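# Transfer green pen from blue plate to white plate

## Task

Take the green pen off the blue plate and leave it resting on the white plate, with the robot no longer in contact with the pen at the end.

## Robot and tools

ROBOT AND FRAMES
Two arms, left_arm and right_arm, each with a parallel gripper and a wrist camera. The scene frame has its origin at table-top height, midway between where the two bases nominally sit. +z is up, +x points out over the table, and left_arm is on the +y side. Image left/right does not match arm names. Calibrated bases in the scene frame: left_arm at (-0.015, +0.340, 0) m, quat_wxyz (+1.000, 0, 0, -0.004); right_arm at (+0.046, -0.370, 0) m, quat_wxyz (+1.000, 0, 0, +0.015). Every hand pose, velocity and target, both sent and reported, is in that arm's own base frame. Table items are described in the scene frame. A two-camera stand is fixed behind the arms. Loose objects may occasionally get nudged.

GRIPPER
Fingers point along the gripper's +z axis and move apart along its y axis. end_effector_position is the spot between the pads, about 1 cm short of the fingertips. Reported pose can be off by a few cm, more when reaching far.

THE 16-NUMBER ROW
Every row covers both arms, even if only one moves: left_arm x, y, z, qw, qx, qy, qz, opening, then the same eight for right_arm. x, y, z are an absolute gripper position in metres and the quaternion an absolute orientation (w first), both in that arm's base frame. Opening runs from -1 (closed) to +1 (fully open, 0.093 m). An arm meant to stay still should get the identical full pose from the last result taken before it began holding, repeated in every call, plus its intended opening. To keep an orientation, repeat the same commanded quaternion rather than copying the drifted reading.

TOOLS
execute_actions: actions is a list of actions; each action is a list of up to 15 rows, one per 1/30 s step; a short action repeats its final row until step 15. An action is rejected for both arms if any target lies over 0.6 m from the gripper's current position along any of that gripper's axes. cameras: list of names, ["all"], [] or null. With an empty actions list you get images and a full state report.
move: target is one row or a list of up to 15 rows; grippers follow straight lines, turning the short way, all finishing together, capped at 10 s. speed is m/s, 0.002 to 2.9, default 0.25 (turn rate twice that in rad/s), one value or one per target. blend, in m, rounds corners in a list; 0 means stop at each. opening_speed is per second on the -1..+1 scale, at least 0.2. grip_force is newtons per pad, 10 to 50 (full), persists; lower forces close slowly. blocking=false returns after about 0.5 s while motion continues; a new move supersedes it. Paths ignore obstacles and the other arm; faster moves lag and stray more and hit harder. Do not route a path near an arm's own base; go around it.
wait: seconds 0 to 3600; sends nothing new.
stop: brakes a running move.
zoom_image: camera (cam_head_left, cam_head_right, cam_left_wrist, cam_right_wrist) and region [x0, y0, x1, y1] in pixels from the top-left, at most 504 by 504, on that camera's newest image. All four images are 672x504.
finished_scene: scene = this scene's number; irreversible. Call it only when the pen lies on the white plate untouched.

CONTROL BEHAVIOUR
Each step the commanded orientation is clipped to within 40 degrees of the measured one, then damped IK moves the joints, favouring position. After an action, the arm heads for its "Hand target" line, which may fall short; send the rest next. "Tool commands" lists current gripper commands; sending 0 is itself a command. Friction and gravity can leave the gripper low, short or tilted; small moves may fail or go sideways. Check position and tilt after each move.

RESULT LINES
end_effector_position, end_effector_quat_wxyz, grip_measured (motor position on the -1..+1 scale), Joint positions (last entry is finger gap in metres, floored at zero), Joint velocities (may read "within noise"), joint torques (offset, noisy; numbers 1-3 wrap at ±28 N m), Motor temperatures. The move: line states the ending (done, off_target, moving, held, fault) and limits (paced = pose clipped, held = steps withheld). done means at rest within 10 mm and 2 degrees; it says nothing about contact.

GRASPING
Pads meet at a reading near -0.94; each millimetre of object width adds about 0.0208. Readings may sit up to 0.02 high. Commanding at least 0.41 below the width's reading grips at full force; slightly below presses lightly. Keep sending the closing number to hold; release with a number well above the width's reading. Sending -1 on empty or thin objects reads the same, so confirm a hold by camera. Squeeze is about 50-65 N per pad.

Joint ranges (rad): waist -2.618 to 3.054, shoulder 0.000 to 3.142, elbow 0.000 to 3.142 (straight at 2.901), wrist pitch -1.571 to 1.571, wrist yaw -1.571 to 1.571, wrist roll -2.094 to 2.094.

AVOID
Dropping the pen, leaving it off the table, or releasing it while moving; fast impacts with the table, plates or stand; any arm-to-arm contact or closing one gripper on the other; touching things with the wrist-camera cable; pushing toward unreachable poses or holding arms stretched out, which heats motors (MOTOR HOT at 75 °C, fold-away fault at 90 °C, collapse at 100 °C); fault stops generally.

Each tool is called after ">>>" as name([rows], argument=value, ...), one row to a line, values as JSON.

## Session

>>> execute_actions(actions=[])

Scene clock: 0.00 s.
left_arm: end_effector_position=(+0.3778, +0.0435, +0.0662) grip_measured=+1.000 end_effector_quat_wxyz=(+0.534, -0.070, +0.835, +0.113) | right_arm: end_effector_position=(+0.3883, -0.0293, +0.0658) grip_measured=+1.000 end_effector_quat_wxyz=(+0.519, +0.079, +0.846, -0.093)
Joint positions: left_arm=[-0.004 1.596 0.356 0.807 -0.271 0.002 0.093] | right_arm=[0.046 1.599 0.425 0.694 0.283 0.06 0.093]
Joint velocities: within noise
Joint torques (N m): no reading
Motor temperatures (°C): left_arm=[26 28 30 30 26 28 26] | right_arm=[27 30 26 26 26 27 27]
Heat: left arm: 30 °C; right arm: 30 °C.
Hand target: left_arm +0.3802, +0.0435, +0.0702; +0.539, -0.071, +0.832, +0.113 | right_arm +0.3902, -0.0291, +0.0689; +0.523, +0.080, +0.844, -0.093
Tool commands: left_gripper/opening=+1.0 right_gripper/opening=+1.0

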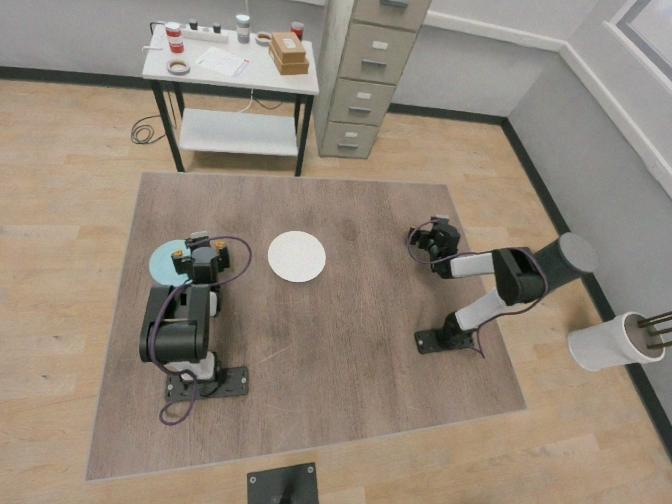

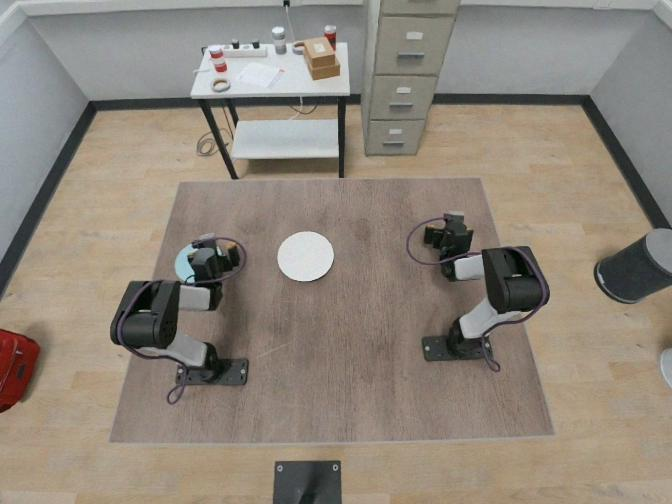

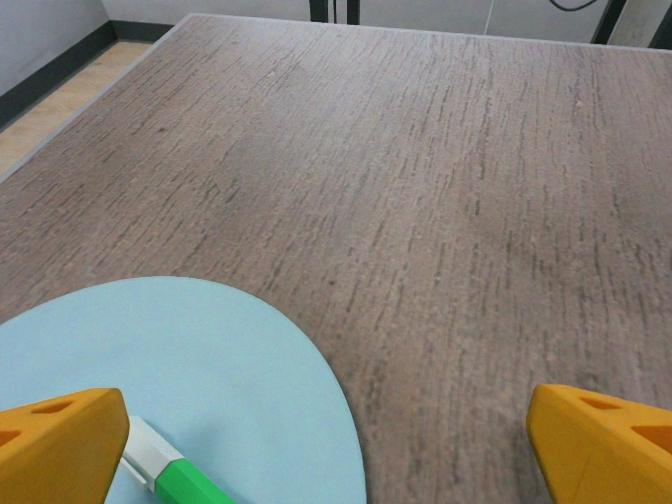

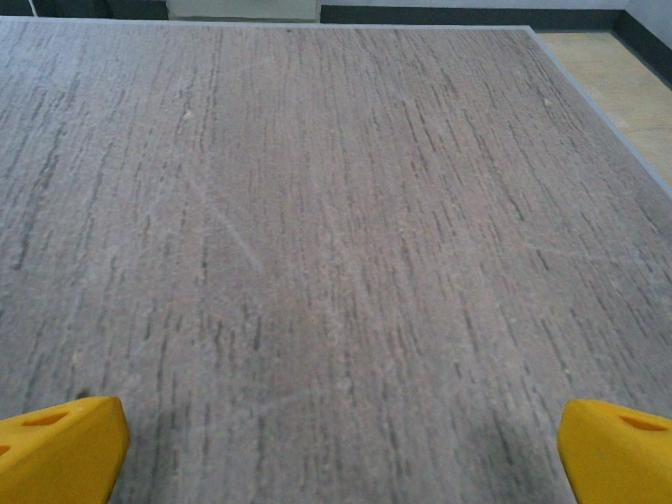

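>>> move(target=[0.30, 0.06, 0.2, 0.1, 0, 0.995, 0, 1, 0.3902, -0.0291, 0.0689, 0.523, 0.080, 0.844, -0.093, 1], cameras=["all"])

Scene clock: 10.77 s.
left_arm: end_effector_position=(+0.2947, +0.0610, +0.1940) grip_measured=+1.000 end_effector_quat_wxyz=(+0.096, -0.010, +0.995, +0.008) | right_arm: end_effector_position=(+0.3883, -0.0293, +0.0658) grip_measured=+1.000 end_effector_quat_wxyz=(+0.519, +0.079, +0.846, -0.093)
Joint positions: left_arm=[0.217 1.527 1.505 -1.357 0.023 0.194 0.093] | right_arm=[0.046 1.599 0.425 0.694 0.283 0.06 0.093]
Joint torques (N m): left_arm=[0.73 -3.92 10.67 0.71 0.25 0.2] | right_arm=[0.24 -6.09 5.24 2.62 0.02 0.09]
Heat: left arm: 32 °C; right arm: 31 °C.
Hand target: left_arm +0.2986, +0.0615, +0.2011; +0.101, -0.006, +0.995, +0.002 | right_arm +0.3902, -0.0291, +0.0689; +0.523, +0.080, +0.844, -0.093
Off the commanded pose: left_arm 0.008 m, 2 deg | right_arm 0.004 m, 1 deg.
move: done

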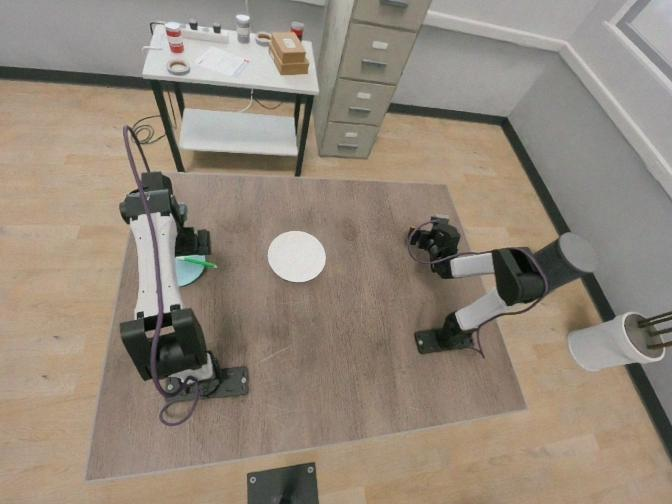

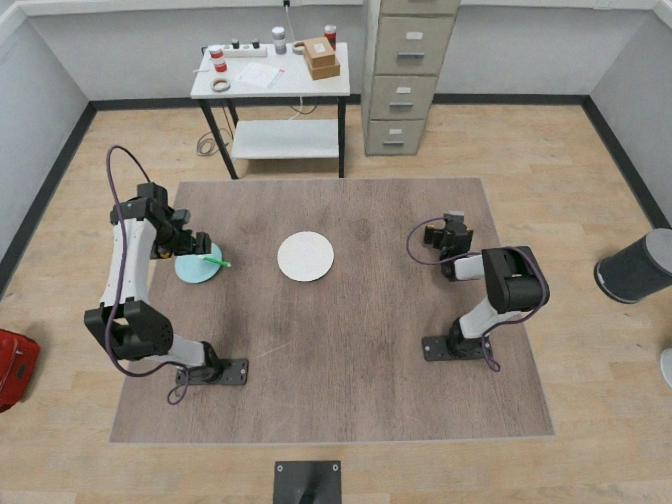

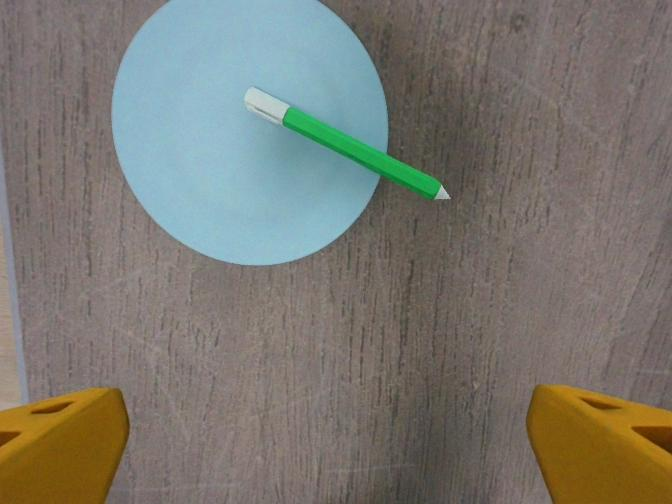

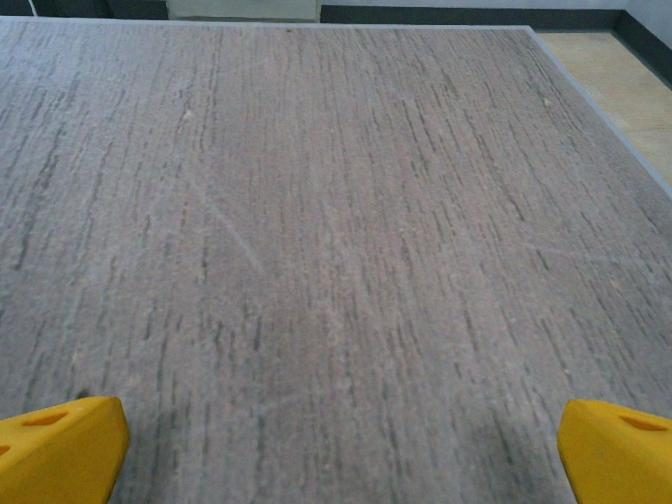

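>>> move(target=[0.345, 0.05, 0.115, 0, -0.522, 0.853, 0, 0.3, 0.3902, -0.0291, 0.0689, 0.523, 0.080, 0.844, -0.093, 1], cameras=["cam_left_wrist","cam_head_right"])

Scene clock: 33.97 s.
left_arm: end_effector_position=(+0.3318, +0.0472, +0.1120) grip_measured=+0.303 end_effector_quat_wxyz=(-0.019, -0.515, +0.857, -0.004) | right_arm: end_effector_position=(+0.3883, -0.0293, +0.0658) grip_measured=+1.000 end_effector_quat_wxyz=(+0.519, +0.079, +0.846, -0.093)
Joint positions: left_arm=[0.152 1.842 1.548 -1.308 0.022 -0.929 0.06] | right_arm=[0.046 1.599 0.425 0.694 0.283 0.06 0.093]
Joint torques (N m): left_arm=[-0.85 -5.85 10.22 0.51 -0.16 -0.15] | right_arm=[0.27 -6.13 5.23 2.62 0.02 0.1]
Motor temperatures (°C): left_arm=[26 30 34 31 26 28 26] | right_arm=[27 32 29 32 26 27 27]
Heat: left arm: 34 °C; right arm: 32 °C.
Hand target: left_arm +0.3451, +0.0481, +0.1155; -0.001, -0.518, +0.856, -0.005 | right_arm +0.3902, -0.0291, +0.0689; +0.523, +0.080, +0.844, -0.093
Off the commanded pose: left_arm 0.014 m, 2 deg | right_arm 0.004 m, 1 deg.
move: off_target (left_arm)
Images, in order (width x height): cam_head_right 672x504, cam_left_wrist 672x504.

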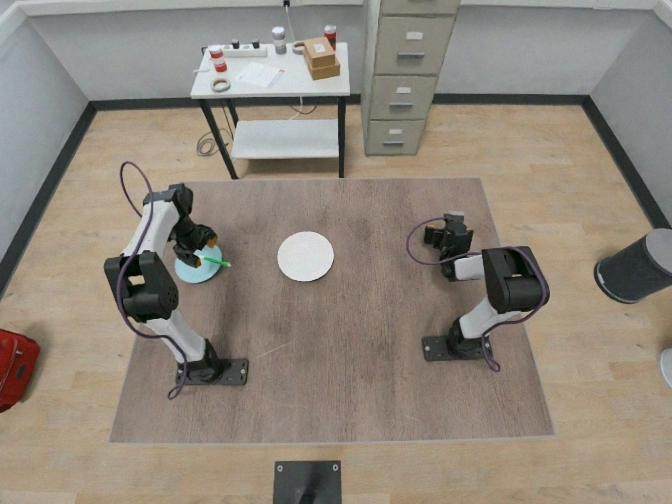

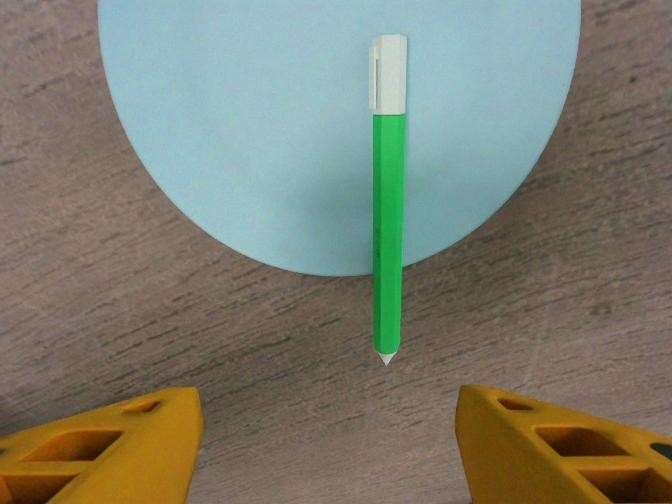

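>>> move(target=[0.368, 0.054, 0.07, 0, -0.522, 0.853, 0, 0.3, 0.3902, -0.0291, 0.0689, 0.523, 0.080, 0.844, -0.093, 1], cameras=["cam_left_wrist","cam_head_right"])

Scene clock: 51.77 s.
left_arm: end_effector_position=(+0.3618, +0.0518, +0.0740) grip_measured=+0.303 end_effector_quat_wxyz=(-0.008, -0.518, +0.855, -0.008) | right_arm: end_effector_position=(+0.3883, -0.0293, +0.0658) grip_measured=+1.000 end_effector_quat_wxyz=(+0.519, +0.079, +0.846, -0.093)
Joint positions: left_arm=[0.152 1.955 1.548 -1.173 0.022 -0.937 0.06] | right_arm=[0.046 1.599 0.425 0.694 0.283 0.06 0.093]
Joint torques (N m): left_arm=[-0.64 -6.83 7.53 0.61 -0.28 -0.15] | right_arm=[0.28 -6.11 5.24 2.62 0.03 0.1]
Heat: left arm: 35 °C; right arm: 34 °C.
Hand target: left_arm +0.3679, +0.0539, +0.0700; +0.000, -0.522, +0.853, +0.000 | right_arm +0.3902, -0.0291, +0.0689; +0.523, +0.080, +0.844, -0.093
Off the commanded pose: left_arm 0.008 m, 1 deg | right_arm 0.004 m, 1 deg.
move: done
Images, in order (width x height): cam_head_right 672x504, cam_left_wrist 672x504.

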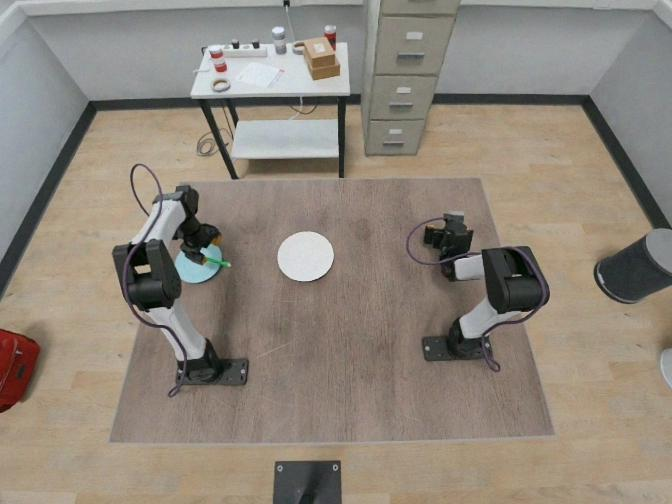

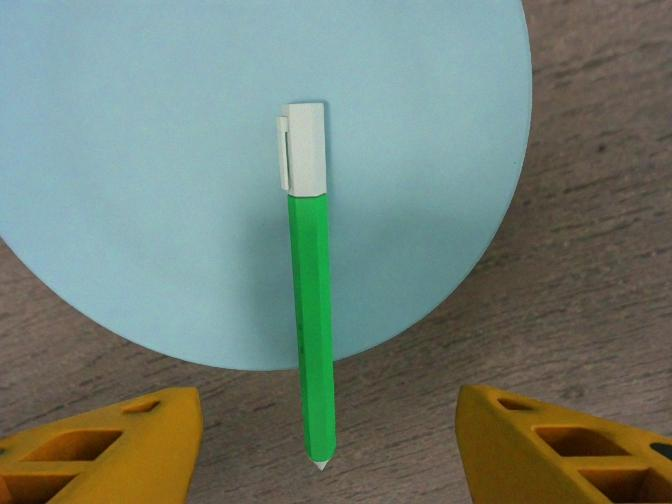

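>>> move(target=[0.363, 0.057, 0.027, 0, -0.522, 0.853, 0, 0.3, 0.3902, -0.0291, 0.0689, 0.523, 0.080, 0.844, -0.093, 1], cameras=["cam_left_wrist"], speed=0.1)

Scene clock: 65.80 s.
left_arm: end_effector_position=(+0.3666, +0.0525, +0.0388) grip_measured=+0.303 end_effector_quat_wxyz=(+0.004, -0.518, +0.855, -0.013) | right_arm: end_effector_position=(+0.3883, -0.0293, +0.0658) grip_measured=+1.000 end_effector_quat_wxyz=(+0.519, +0.079, +0.846, -0.093)
Joint positions: left_arm=[0.152 1.98 1.439 -1.012 0.022 -0.937 0.06] | right_arm=[0.046 1.599 0.425 0.694 0.283 0.06 0.093]
Joint torques (N m): left_arm=[0.28 -6.89 4.72 0.71 -0.29 -0.04] | right_arm=[0.28 -6.12 5.23 2.62 0.02 0.09]
Heat: left arm: 35 °C; right arm: 35 °C.
Hand target: left_arm +0.3625, +0.0568, +0.0273; -0.001, -0.522, +0.853, +0.000 | right_arm +0.3902, -0.0291, +0.0689; +0.523, +0.080, +0.844, -0.093
Off the commanded pose: left_arm 0.013 m, 2 deg | right_arm 0.004 m, 1 deg.
move: off_target (left_arm)

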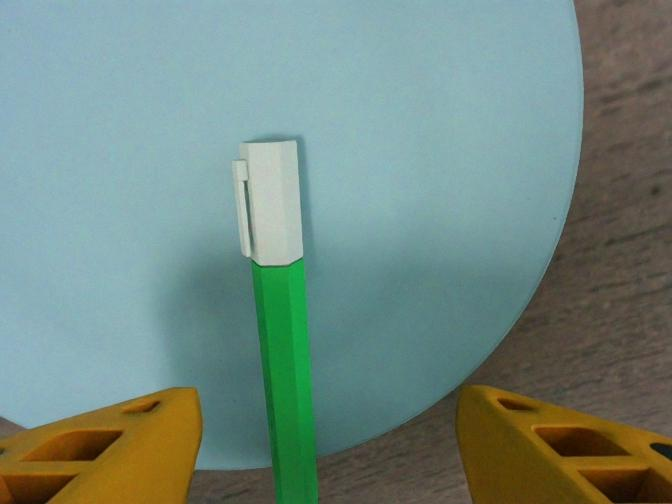

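>>> move([
  [0.354, 0.062, 0.018, 0, -0.522, 0.853, 0, 0.3, 0.3902, -0.0291, 0.0689, 0.523, 0.080, 0.844, -0.093, 1],
  [0.354, 0.062, 0.018, 0, -0.522, 0.853, 0, -1, 0.3902, -0.0291, 0.0689, 0.523, 0.080, 0.844, -0.093, 1],
], cameras=["cam_left_wrist"], speed=0.1, opening_speed=1.2)

Scene clock: 74.37 s.
left_arm: end_effector_position=(+0.3630, +0.0564, +0.0259) grip_measured=-0.932 end_effector_quat_wxyz=(+0.007, -0.523, +0.852, -0.015) | right_arm: end_effector_position=(+0.3883, -0.0293, +0.0658) grip_measured=+1.000 end_effector_quat_wxyz=(+0.519, +0.079, +0.846, -0.093)
Joint positions: left_arm=[0.164 1.98 1.385 -0.952 0.022 -0.937 0] | right_arm=[0.046 1.599 0.425 0.694 0.283 0.06 0.093]
Joint torques (N m): left_arm=[0.81 -7.95 4.08 0.57 -0.27 0.16] | right_arm=[0.28 -6.08 5.23 2.62 0.03 0.1]
Heat: left arm: 35 °C; right arm: 35 °C.
Hand target: left_arm +0.3543, +0.0617, +0.0183; +0.000, -0.522, +0.853, -0.001 | right_arm +0.3902, -0.0291, +0.0689; +0.523, +0.080, +0.844, -0.093
Off the commanded pose: left_arm 0.013 m, 2 deg | right_arm 0.004 m, 1 deg.
move: off_target (left_arm); target 2's new opening was sent with left_arm's hand 0.011 m and 1 deg from that target

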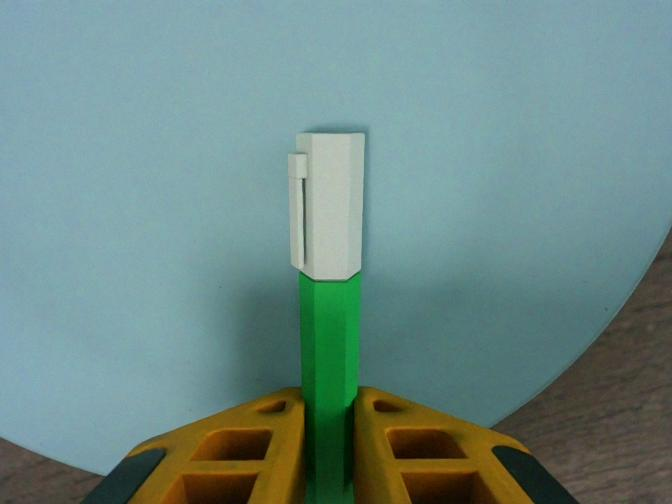

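>>> move([
  [0.36, 0.062, 0.10, 0, -0.522, 0.853, 0, -1, 0.3902, -0.0291, 0.0689, 0.523, 0.080, 0.844, -0.093, 1],
  [0.39, -0.255, 0.10, 0, -0.174, 0.985, 0, -1, 0.3902, -0.0291, 0.0689, 0.523, 0.080, 0.844, -0.093, 1],
], cameras=["cam_left_wrist","cam_head_right"], blend=0.03)

Scene clock: 86.60 s.
left_arm: end_effector_position=(+0.3835, -0.2558, +0.1019) grip_measured=-0.932 end_effector_quat_wxyz=(-0.006, -0.178, +0.984, -0.005) | right_arm: end_effector_position=(+0.3883, -0.0293, +0.0658) grip_measured=+1.000 end_effector_quat_wxyz=(+0.519, +0.079, +0.846, -0.093)
Joint positions: left_arm=[-0.583 2.4 2.37 -1.543 0.015 -0.941 0] | right_arm=[0.046 1.599 0.425 0.694 0.283 0.06 0.093]
Joint torques (N m): left_arm=[0.38 -9.02 10.1 0.31 -0.23 0.18] | right_arm=[0.29 -6.13 5.24 2.62 0.01 0.09]
Heat: left arm: 35 °C; right arm: 36 °C.
Hand target: left_arm +0.3892, -0.2538, +0.0999; -0.001, -0.174, +0.985, +0.001 | right_arm +0.3902, -0.0291, +0.0689; +0.523, +0.080, +0.844, -0.093
Off the commanded pose: left_arm 0.007 m, 1 deg | right_arm 0.004 m, 1 deg.
move: done
Images, in order (width x height): cam_head_right 672x504, cam_left_wrist 672x504.

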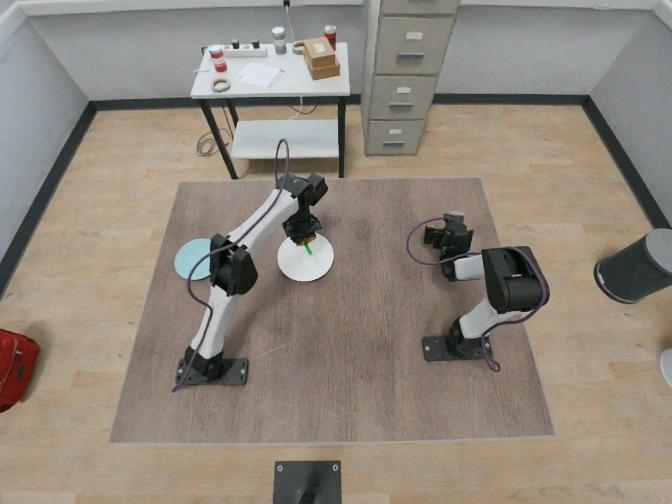

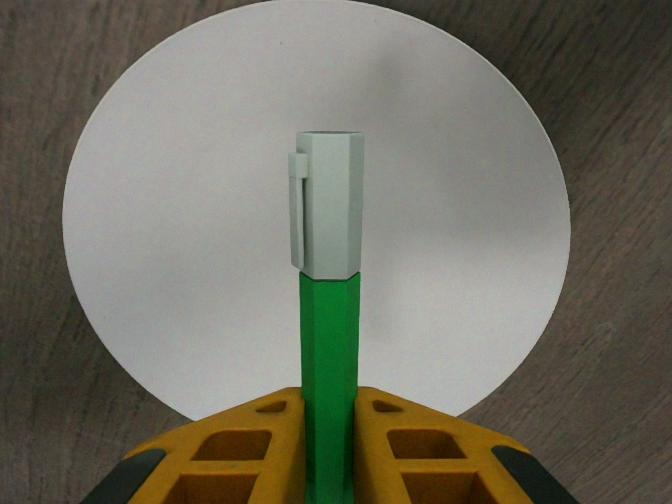

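>>> move(target=[0.398, -0.25, 0.022, 0, -0.174, 0.985, 0, -1, 0.3902, -0.0291, 0.0689, 0.523, 0.080, 0.844, -0.093, 1], cameras=["cam_left_wrist"], speed=0.1)

Scene clock: 94.87 s.
left_arm: end_effector_position=(+0.3968, -0.2570, +0.0380) grip_measured=-0.932 end_effector_quat_wxyz=(+0.004, -0.177, +0.984, -0.014) | right_arm: end_effector_position=(+0.3883, -0.0293, +0.0658) grip_measured=+1.000 end_effector_quat_wxyz=(+0.519, +0.079, +0.846, -0.093)
Joint positions: left_arm=[-0.569 2.4 2.115 -1.26 0.015 -0.925 0] | right_arm=[0.046 1.599 0.425 0.694 0.283 0.06 0.093]
Joint torques (N m): left_arm=[0.72 -9.58 4.74 0.7 -0.21 0.18] | right_arm=[0.28 -6.11 5.24 2.63 0.02 0.1]
Motor temperatures (°C): left_arm=[26 35 35 30 26 28 27] | right_arm=[27 33 30 36 26 27 27]
Heat: left arm: 35 °C; right arm: 36 °C.
Hand target: left_arm +0.3975, -0.2499, +0.0223; -0.001, -0.174, +0.985, +0.000 | right_arm +0.3902, -0.0291, +0.0689; +0.523, +0.080, +0.844, -0.093
Off the commanded pose: left_arm 0.018 m, 2 deg | right_arm 0.004 m, 1 deg.
move: off_target (left_arm)

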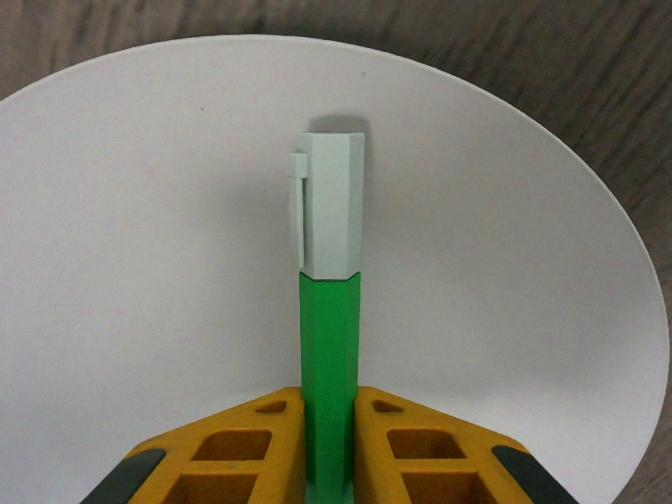

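>>> move(target=[0.395, -0.25, 0.009, 0, -0.174, 0.985, 0, -1, 0.3902, -0.0291, 0.0689, 0.523, 0.080, 0.844, -0.093, 1], cameras=["cam_left_wrist"], speed=0.06)

Scene clock: 99.27 s.
left_arm: end_effector_position=(+0.3965, -0.2562, +0.0258) grip_measured=-0.932 end_effector_quat_wxyz=(+0.005, -0.177, +0.984, -0.013) | right_arm: end_effector_position=(+0.3883, -0.0293, +0.0658) grip_measured=+1.000 end_effector_quat_wxyz=(+0.519, +0.079, +0.846, -0.093)
Joint positions: left_arm=[-0.569 2.4 2.067 -1.211 0.012 -0.925 0] | right_arm=[0.046 1.599 0.425 0.694 0.283 0.06 0.093]
Joint torques (N m): left_arm=[0.43 -9.91 3.71 0.76 -0.19 0.14] | right_arm=[0.31 -6.11 5.2 2.63 0.02 0.1]
Heat: left arm: 36 °C; right arm: 37 °C.
Hand target: left_arm +0.3946, -0.2497, +0.0094; +0.000, -0.174, +0.985, +0.001 | right_arm +0.3902, -0.0291, +0.0689; +0.523, +0.080, +0.844, -0.093
Off the commanded pose: left_arm 0.018 m, 2 deg | right_arm 0.004 m, 1 deg.
move: off_target (left_arm)

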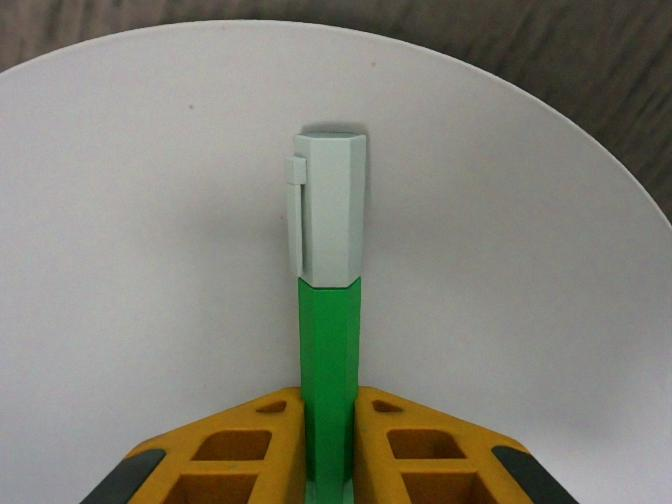

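Touching (pen shifted slightly). Release, then raise.

>>> move([
  [0.395, -0.25, 0.0094, 0, -0.174, 0.985, 0, 0.0, 0.3902, -0.0291, 0.0689, 0.523, 0.080, 0.844, -0.093, 1],
  [0.395, -0.255, 0.12, 0, -0.174, 0.985, 0, 0.0, 0.3902, -0.0291, 0.0689, 0.523, 0.080, 0.844, -0.093, 1],
], cameras=["cam_left_wrist"], speed=0.15, opening_speed=1)

Scene clock: 110.50 s.
left_arm: end_effector_position=(+0.3931, -0.2540, +0.1141) grip_measured=-0.003 end_effector_quat_wxyz=(+0.010, -0.177, +0.984, -0.018) | right_arm: end_effector_position=(+0.3883, -0.0293, +0.0658) grip_measured=+1.000 end_effector_quat_wxyz=(+0.519, +0.079, +0.846, -0.093)
Joint positions: left_arm=[-0.569 2.4 2.419 -1.55 0.012 -0.925 0.045] | right_arm=[0.046 1.599 0.425 0.694 0.283 0.06 0.093]
Joint torques (N m): left_arm=[-0.39 -10.65 9.39 0.38 -0.18 0.05] | right_arm=[0.28 -6.08 5.23 2.63 0.02 0.1]
Heat: left arm: 37 °C; right arm: 37 °C.
Hand target: left_arm +0.3947, -0.2548, +0.1196; +0.018, -0.174, +0.984, -0.017 | right_arm +0.3902, -0.0291, +0.0689; +0.523, +0.080, +0.844, -0.093
Off the commanded pose: left_arm 0.006 m, 2 deg | right_arm 0.004 m, 1 deg.
joint sent to its limit (left arm) — joint 4 (wrist pitch), lower limit. The joint targets are off in orientation, not in position.
move: done

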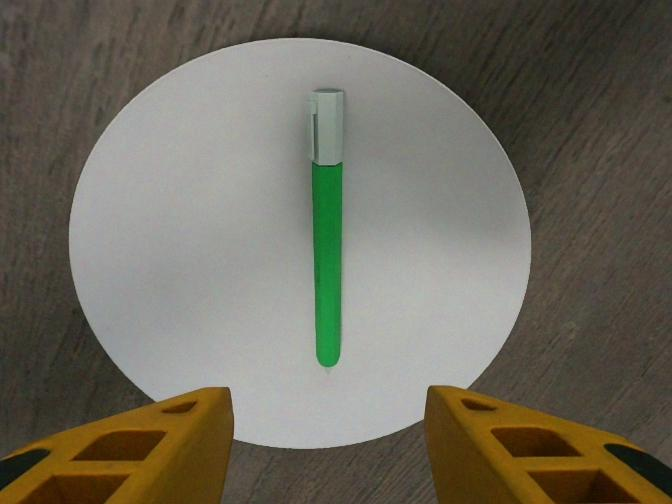

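>>> finished_scene(scene=1)

The scene is finished: the task was done.


## Next scene

The same job, from a new start.

>>> execute_actions(actions=[])

Scene clock: 0.00 s.
left_arm: end_effector_position=(+0.3446, -0.1938, +0.1429) grip_measured=+1.000 end_effector_quat_wxyz=(+0.419, +0.278, +0.836, -0.221) | right_arm: end_effector_position=(+0.3585, +0.1553, +0.1247) grip_measured=+1.000 end_effector_quat_wxyz=(+0.346, -0.094, +0.883, +0.303)
Joint positions: left_arm=[-0.358 1.38 0.763 -0.016 0.37 0.096 0.093] | right_arm=[0.202 1.439 0.77 -0.046 -0.498 0.219 0.093]
Joint velocities: within noise
Joint torques (N m): no reading
Motor temperatures (°C): left_arm=[26 27 28 29 26 28 26] | right_arm=[27 28 25 26 26 27 27]
Heat: left arm: 29 °C; right arm: 28 °C.
Hand target: left_arm +0.3458, -0.1942, +0.1462; +0.421, +0.278, +0.834, -0.220 | right_arm +0.3603, +0.1556, +0.1286; +0.351, -0.096, +0.881, +0.303
Tool commands: left_gripper/opening=+1.0 right_gripper/opening=+1.0

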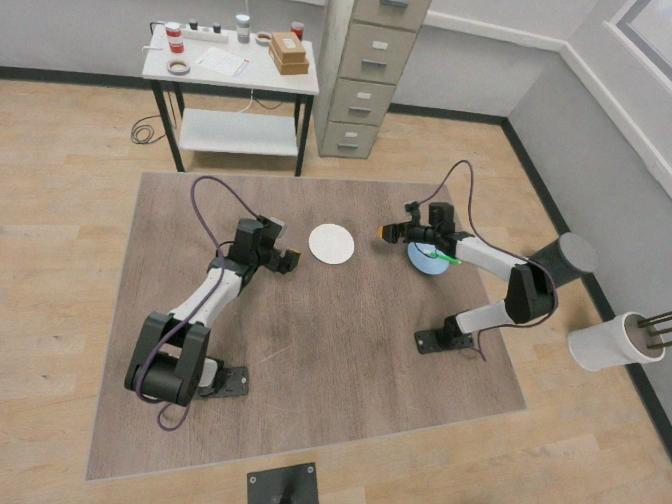

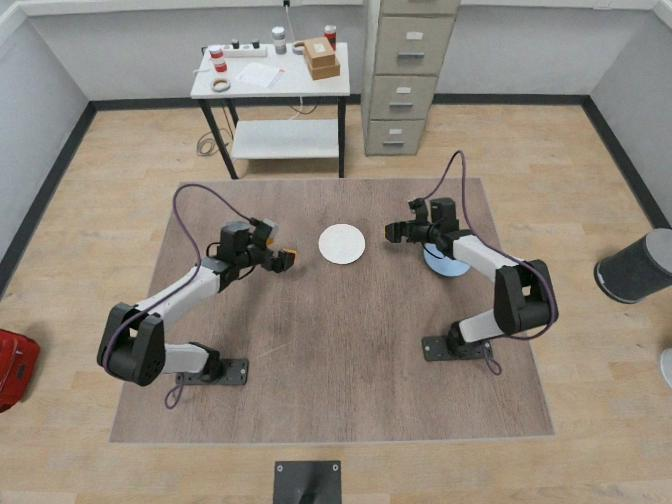

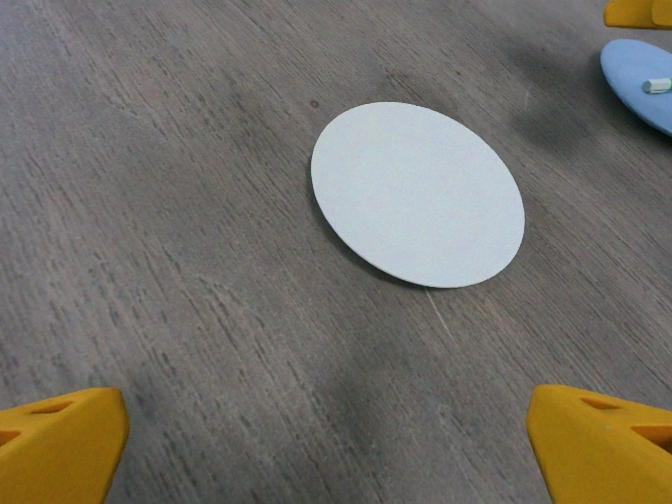

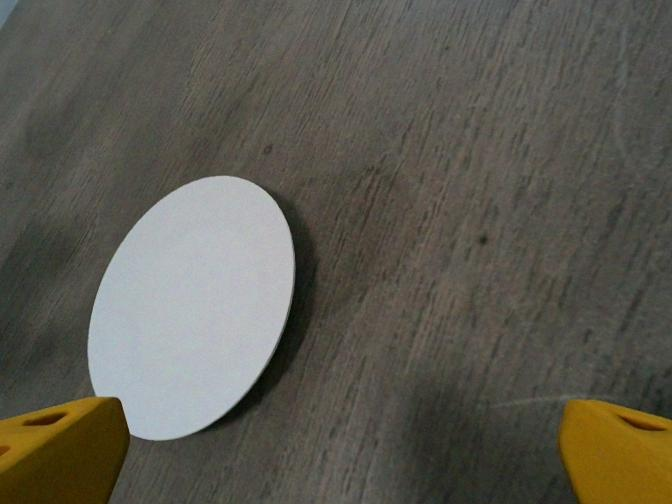

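>>> move(target=[0.30, 0.05, 0.16, 0.421, 0.278, 0.834, -0.220, 1, 0.305, -0.075, 0.15, 0, -0.522, 0.853, 0, 0.3], cameras=["cam_right_wrist","cam_head_left"])

Scene clock: 14.93 s.
left_arm: end_effector_position=(+0.2934, +0.0461, +0.1492) grip_measured=+1.000 end_effector_quat_wxyz=(+0.406, +0.272, +0.844, -0.220) | right_arm: end_effector_position=(+0.3014, -0.0700, +0.1477) grip_measured=+0.302 end_effector_quat_wxyz=(+0.006, -0.520, +0.854, +0.003)
Joint positions: left_arm=[0.635 1.447 0.979 -0.924 0.95 1.168 0.093] | right_arm=[-0.235 1.709 1.529 -1.385 -0.013 -1.328 0.06]
Joint torques (N m): left_arm=[0.58 -3.58 10.78 0.62 1.02 0.24] | right_arm=[-0.21 -6.2 8.23 0.07 0 -0.05]
Heat: left arm: 32 °C; right arm: 30 °C.
Hand target: left_arm +0.2990, +0.0488, +0.1603; +0.421, +0.278, +0.835, -0.223 | right_arm +0.3038, -0.0747, +0.1515; +0.001, -0.523, +0.852, -0.002
Off the commanded pose: left_arm 0.013 m, 2 deg | right_arm 0.007 m, 1 deg.
move: off_target (left_arm)
Images, in order (width x height): cam_head_left 672x504, cam_right_wrist 672x504.

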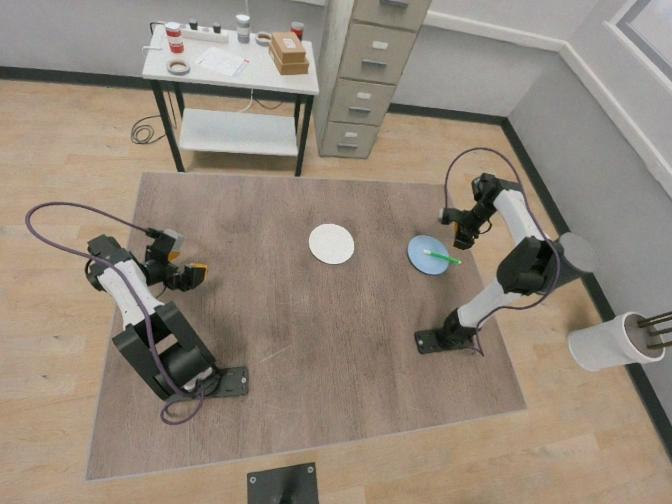

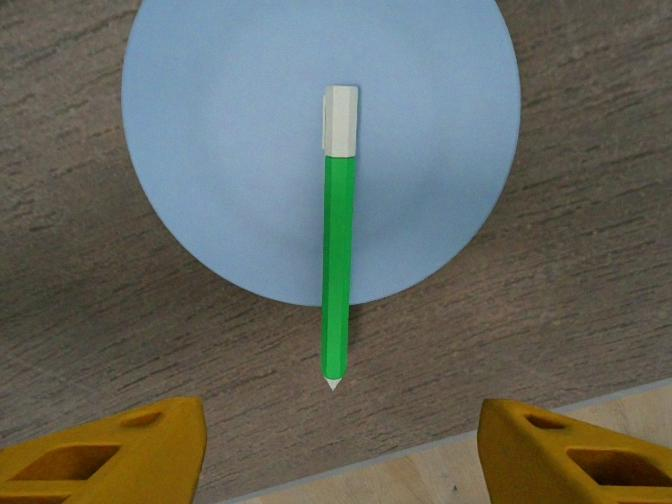

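>>> move(target=[0.299, 0.0488, 0.1603, 0.421, 0.278, 0.835, -0.223, 1, 0.300, -0.080, 0.042, 0, -0.522, 0.853, 0, 0.3], cameras=["cam_right_wrist"], speed=0.15)

Scene clock: 22.77 s.
left_arm: end_effector_position=(+0.2934, +0.0461, +0.1492) grip_measured=+1.000 end_effector_quat_wxyz=(+0.406, +0.272, +0.844, -0.220) | right_arm: end_effector_position=(+0.3026, -0.0763, +0.0511) grip_measured=+0.302 end_effector_quat_wxyz=(+0.008, -0.520, +0.854, +0.001)
Joint positions: left_arm=[0.635 1.447 0.979 -0.924 0.95 1.168 0.093] | right_arm=[-0.254 1.761 1.201 -1 -0.013 -1.347 0.06]
Joint torques (N m): left_arm=[0.61 -3.73 10.55 0.63 1.03 0.24] | right_arm=[-0.31 -6.57 3.71 0.6 -0.01 -0.03]
Heat: left arm: 31 °C; right arm: 30 °C.
Hand target: left_arm +0.2988, +0.0488, +0.1602; +0.421, +0.277, +0.835, -0.222 | right_arm +0.2998, -0.0798, +0.0423; +0.000, -0.522, +0.853, +0.000
Off the commanded pose: left_arm 0.013 m, 2 deg | right_arm 0.010 m, 1 deg.
move: off_target (left_arm)

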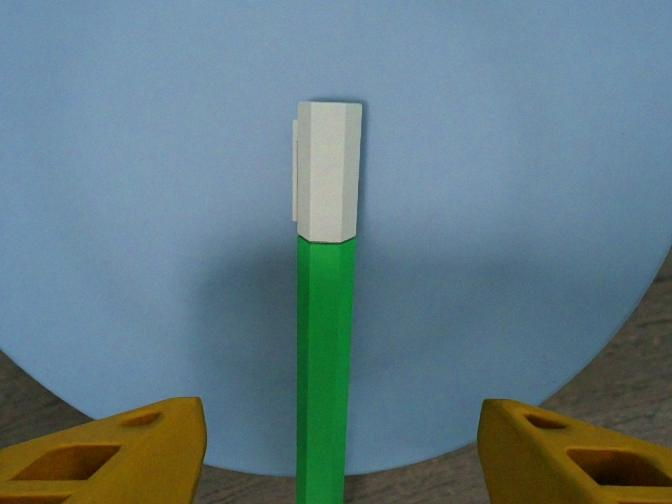

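>>> move([
  [0.299, 0.0488, 0.1603, 0.421, 0.278, 0.835, -0.223, 1, 0.295, -0.078, 0.029, 0, -0.522, 0.853, 0, 0.3],
  [0.299, 0.0488, 0.1603, 0.421, 0.278, 0.835, -0.223, 1, 0.295, -0.078, 0.029, 0, -0.522, 0.853, 0, -1],
], cameras=["cam_right_wrist"], speed=0.1, opening_speed=1.2)

Scene clock: 32.27 s.
left_arm: end_effector_position=(+0.2934, +0.0461, +0.1492) grip_measured=+1.000 end_effector_quat_wxyz=(+0.406, +0.272, +0.844, -0.220) | right_arm: end_effector_position=(+0.2978, -0.0750, +0.0376) grip_measured=-0.924 end_effector_quat_wxyz=(+0.008, -0.520, +0.854, +0.001)
Joint positions: left_arm=[0.635 1.447 0.979 -0.924 0.95 1.168 0.093] | right_arm=[-0.254 1.761 1.144 -0.943 -0.013 -1.347 0.001]
Joint torques (N m): left_arm=[0.62 -3.71 10.55 0.63 1.02 0.24] | right_arm=[-0.14 -6.5 3.62 0.59 -0.02 -0.03]
Motor temperatures (°C): left_arm=[26 29 33 31 27 28 26] | right_arm=[27 31 27 27 26 27 27]
Heat: left arm: 33 °C; right arm: 31 °C.
Hand target: left_arm +0.2988, +0.0488, +0.1602; +0.421, +0.277, +0.835, -0.222 | right_arm +0.2947, -0.0778, +0.0292; +0.000, -0.522, +0.853, +0.000
Off the commanded pose: left_arm 0.013 m, 2 deg | right_arm 0.010 m, 1 deg.
move: off_target (left_arm)

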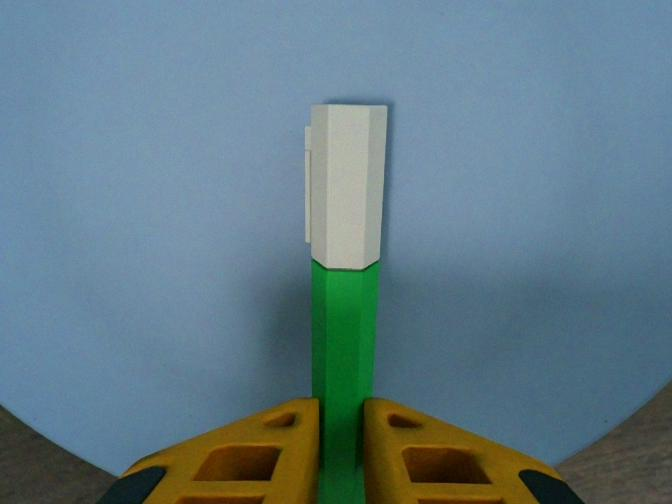

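>>> move([
  [0.299, 0.0488, 0.1603, 0.421, 0.278, 0.835, -0.223, 1, 0.297, -0.07, 0.10, 0, -0.522, 0.853, 0, -1],
  [0.299, 0.0488, 0.1603, 0.421, 0.278, 0.835, -0.223, 1, 0.385, 0.315, 0.10, 0, -0.766, 0.643, 0, -1],
], cameras=["cam_right_wrist","cam_head_right"], blend=0.03)

Scene clock: 42.30 s.
left_arm: end_effector_position=(+0.2934, +0.0461, +0.1492) grip_measured=+1.000 end_effector_quat_wxyz=(+0.406, +0.272, +0.844, -0.220) | right_arm: end_effector_position=(+0.3831, +0.3179, +0.1033) grip_measured=-0.924 end_effector_quat_wxyz=(-0.046, +0.765, -0.642, +0.004)
Joint positions: left_arm=[0.635 1.447 0.979 -0.924 0.95 1.168 0.093] | right_arm=[0.69 2.531 2.613 -1.561 -0.008 -1.055 0.001]
Joint torques (N m): left_arm=[0.61 -3.71 10.54 0.63 1.03 0.24] | right_arm=[-0.21 -12.07 8.03 0.27 0.01 0.05]
Heat: left arm: 34 °C; right arm: 31 °C.
Hand target: left_arm +0.2988, +0.0488, +0.1602; +0.421, +0.277, +0.835, -0.222 | right_arm +0.3857, +0.3136, +0.0997; -0.037, +0.765, -0.643, +0.010
Off the commanded pose: left_arm 0.013 m, 2 deg | right_arm 0.005 m, 5 deg.
joint sent to its limit (right arm) — joint 4 (wrist pitch), lower limit. The joint targets are off in orientation, not in position.
move: off_target (left_arm, right_arm)
Images, in order (width x height): cam_head_right 672x504, cam_right_wrist 672x504.

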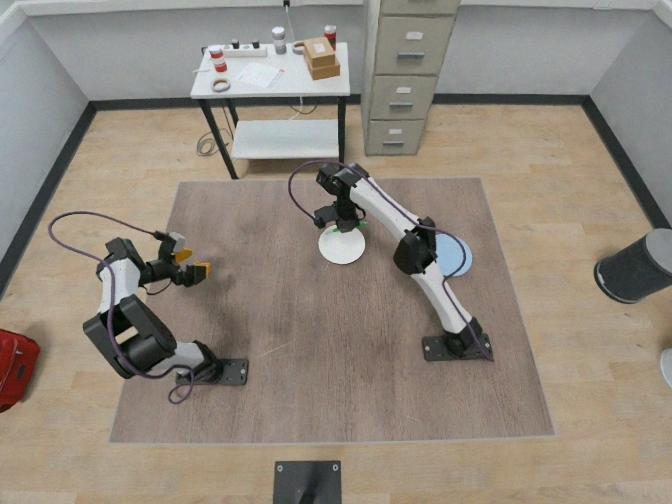

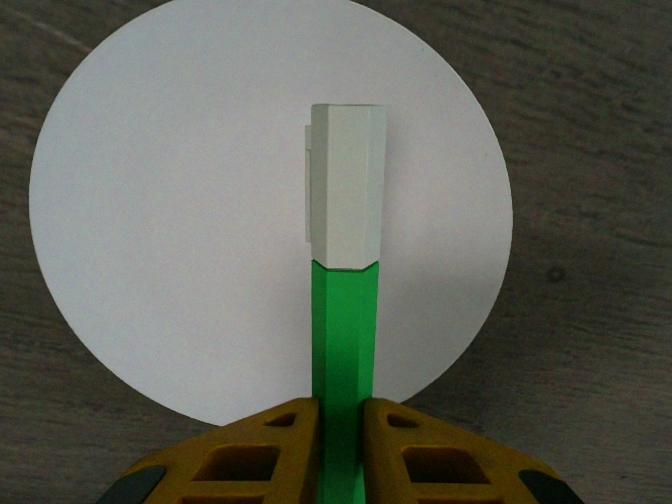

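>>> move(target=[0.299, 0.0488, 0.1603, 0.421, 0.278, 0.835, -0.223, 1, 0.358, 0.325, 0.052, 0, -0.766, 0.643, 0, -1], cameras=["cam_right_wrist"], speed=0.15)

Scene clock: 49.43 s.
left_arm: end_effector_position=(+0.2934, +0.0461, +0.1492) grip_measured=+1.000 end_effector_quat_wxyz=(+0.406, +0.272, +0.844, -0.220) | right_arm: end_effector_position=(+0.3545, +0.3242, +0.0466) grip_measured=-0.924 end_effector_quat_wxyz=(+0.014, +0.770, -0.638, -0.006)
Joint positions: left_arm=[0.635 1.447 0.979 -0.924 0.95 1.168 0.093] | right_arm=[0.738 2.531 2.387 -1.456 -0.008 -1.02 0.001]
Joint torques (N m): left_arm=[0.62 -3.73 10.55 0.63 1.03 0.24] | right_arm=[0.18 -16.7 3.79 0.53 -0.05 0.18]
Heat: left arm: 35 °C; right arm: 35 °C.
Hand target: left_arm +0.2988, +0.0488, +0.1602; +0.421, +0.277, +0.835, -0.222 | right_arm +0.3579, +0.3250, +0.0522; +0.001, +0.767, -0.642, +0.000
Off the commanded pose: left_arm 0.013 m, 2 deg | right_arm 0.007 m, 2 deg.
move: off_target (left_arm)

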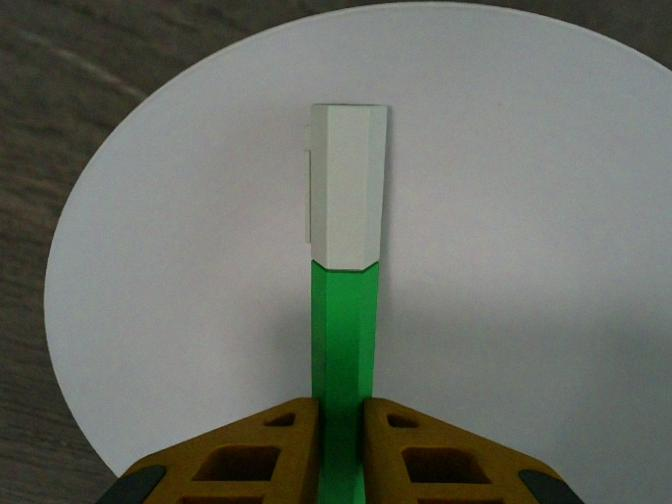

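>>> move([
  [0.299, 0.0488, 0.1603, 0.421, 0.278, 0.835, -0.223, 1, 0.370, 0.324, 0.052, 0, -0.766, 0.643, 0, -1],
  [0.299, 0.0488, 0.1603, 0.421, 0.278, 0.835, -0.223, 1, 0.370, 0.324, 0.041, 0, -0.766, 0.643, 0, -1],
], cameras=["cam_right_wrist"], speed=0.06)

Scene clock: 55.97 s.
left_arm: end_effector_position=(+0.2934, +0.0461, +0.1492) grip_measured=+1.000 end_effector_quat_wxyz=(+0.406, +0.272, +0.844, -0.220) | right_arm: end_effector_position=(+0.3675, +0.3269, +0.0545) grip_measured=-0.924 end_effector_quat_wxyz=(-0.008, +0.766, -0.643, -0.003)
Joint positions: left_arm=[0.635 1.447 0.979 -0.924 0.95 1.168 0.093] | right_arm=[0.724 2.544 2.443 -1.454 -0.008 -1.02 0.001]
Joint torques (N m): left_arm=[0.62 -3.73 10.56 0.63 1.02 0.25] | right_arm=[-0.21 -13.03 3.66 0.62 -0.06 0.04]
Motor temperatures (°C): left_arm=[26 29 35 30 27 28 26] | right_arm=[27 38 29 27 26 27 28]
Heat: left arm: 35 °C; right arm: 38 °C.
Hand target: left_arm +0.2988, +0.0488, +0.1602; +0.421, +0.277, +0.835, -0.222 | right_arm +0.3698, +0.3238, +0.0411; +0.000, +0.766, -0.643, +0.000
Off the commanded pose: left_arm 0.013 m, 2 deg | right_arm 0.014 m, 1 deg.
move: off_target (left_arm, right_arm)

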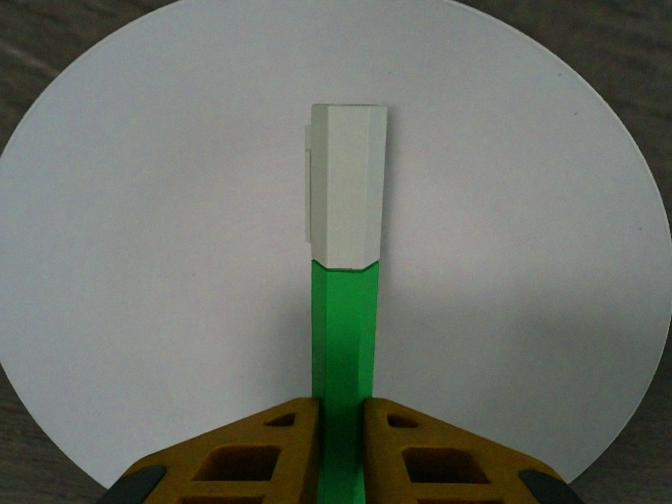

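>>> move(target=[0.299, 0.0488, 0.1603, 0.421, 0.278, 0.835, -0.223, 1, 0.370, 0.325, 0.025, 0, -0.766, 0.643, 0, -1], cameras=["cam_right_wrist"], speed=0.06)

Scene clock: 60.47 s.
left_arm: end_effector_position=(+0.2934, +0.0461, +0.1492) grip_measured=+1.000 end_effector_quat_wxyz=(+0.406, +0.272, +0.844, -0.220) | right_arm: end_effector_position=(+0.3652, +0.3249, +0.0387) grip_measured=-0.924 end_effector_quat_wxyz=(+0.001, +0.766, -0.643, -0.004)
Joint positions: left_arm=[0.635 1.447 0.979 -0.924 0.95 1.168 0.093] | right_arm=[0.724 2.544 2.38 -1.411 -0.008 -1.02 0.001]
Joint torques (N m): left_arm=[0.61 -3.73 10.55 0.63 1.02 0.24] | right_arm=[-0.03 -13.29 3.18 0.84 -0.06 0.03]
Heat: left arm: 35 °C; right arm: 40 °C.
Hand target: left_arm +0.2988, +0.0488, +0.1602; +0.421, +0.277, +0.835, -0.222 | right_arm +0.3695, +0.3247, +0.0253; +0.001, +0.766, -0.643, +0.000
Off the commanded pose: left_arm 0.013 m, 2 deg | right_arm 0.015 m, 1 deg.
move: off_target (left_arm, right_arm)

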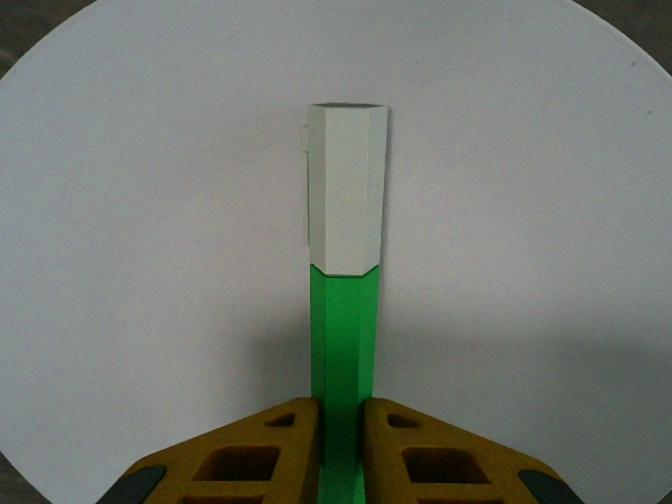

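Pen shifted: contact. Release.

>>> move([
  [0.299, 0.0488, 0.1603, 0.421, 0.278, 0.835, -0.223, 1, 0.3695, 0.3247, 0.0253, 0, -0.766, 0.643, 0, 0],
  [0.299, 0.0488, 0.1603, 0.421, 0.278, 0.835, -0.223, 1, 0.368, 0.325, 0.12, 0, -0.766, 0.643, 0, 0],
], cameras=["cam_right_wrist"], speed=0.15, opening_speed=1)

Scene clock: 68.73 s.
left_arm: end_effector_position=(+0.2934, +0.0461, +0.1492) grip_measured=+1.000 end_effector_quat_wxyz=(+0.406, +0.272, +0.844, -0.220) | right_arm: end_effector_position=(+0.3674, +0.3268, +0.0985) grip_measured=-0.002 end_effector_quat_wxyz=(-0.032, +0.765, -0.643, +0.001)
Joint positions: left_arm=[0.635 1.447 0.979 -0.924 0.95 1.168 0.093] | right_arm=[0.724 2.522 2.578 -1.563 -0.008 -1.02 0.045]
Joint torques (N m): left_arm=[0.61 -3.73 10.55 0.63 1.02 0.24] | right_arm=[0.16 -17.47 7.24 0.23 -0.06 0.08]
Motor temperatures (°C): left_arm=[26 29 36 30 27 28 26] | right_arm=[27 43 28 27 26 27 28]
Heat: left arm: 36 °C; right arm: 43 °C.
Hand target: left_arm +0.2988, +0.0488, +0.1602; +0.421, +0.277, +0.835, -0.222 | right_arm +0.3674, +0.3245, +0.1191; -0.048, +0.765, -0.643, +0.007
Off the commanded pose: left_arm 0.013 m, 2 deg | right_arm 0.022 m, 4 deg.
joint sent to its limit (right arm) — joint 4 (wrist pitch), lower limit. The joint targets are off in orientation, not in position.
move: off_target (left_arm, right_arm)

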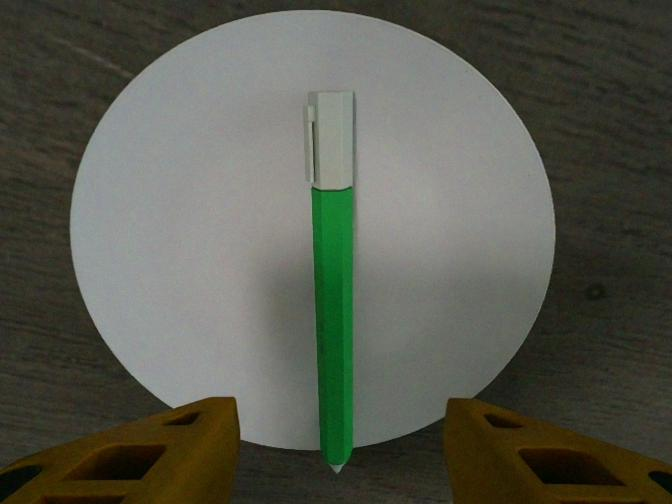

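>>> finished_scene(scene=2)

The scene is finished: the task was done.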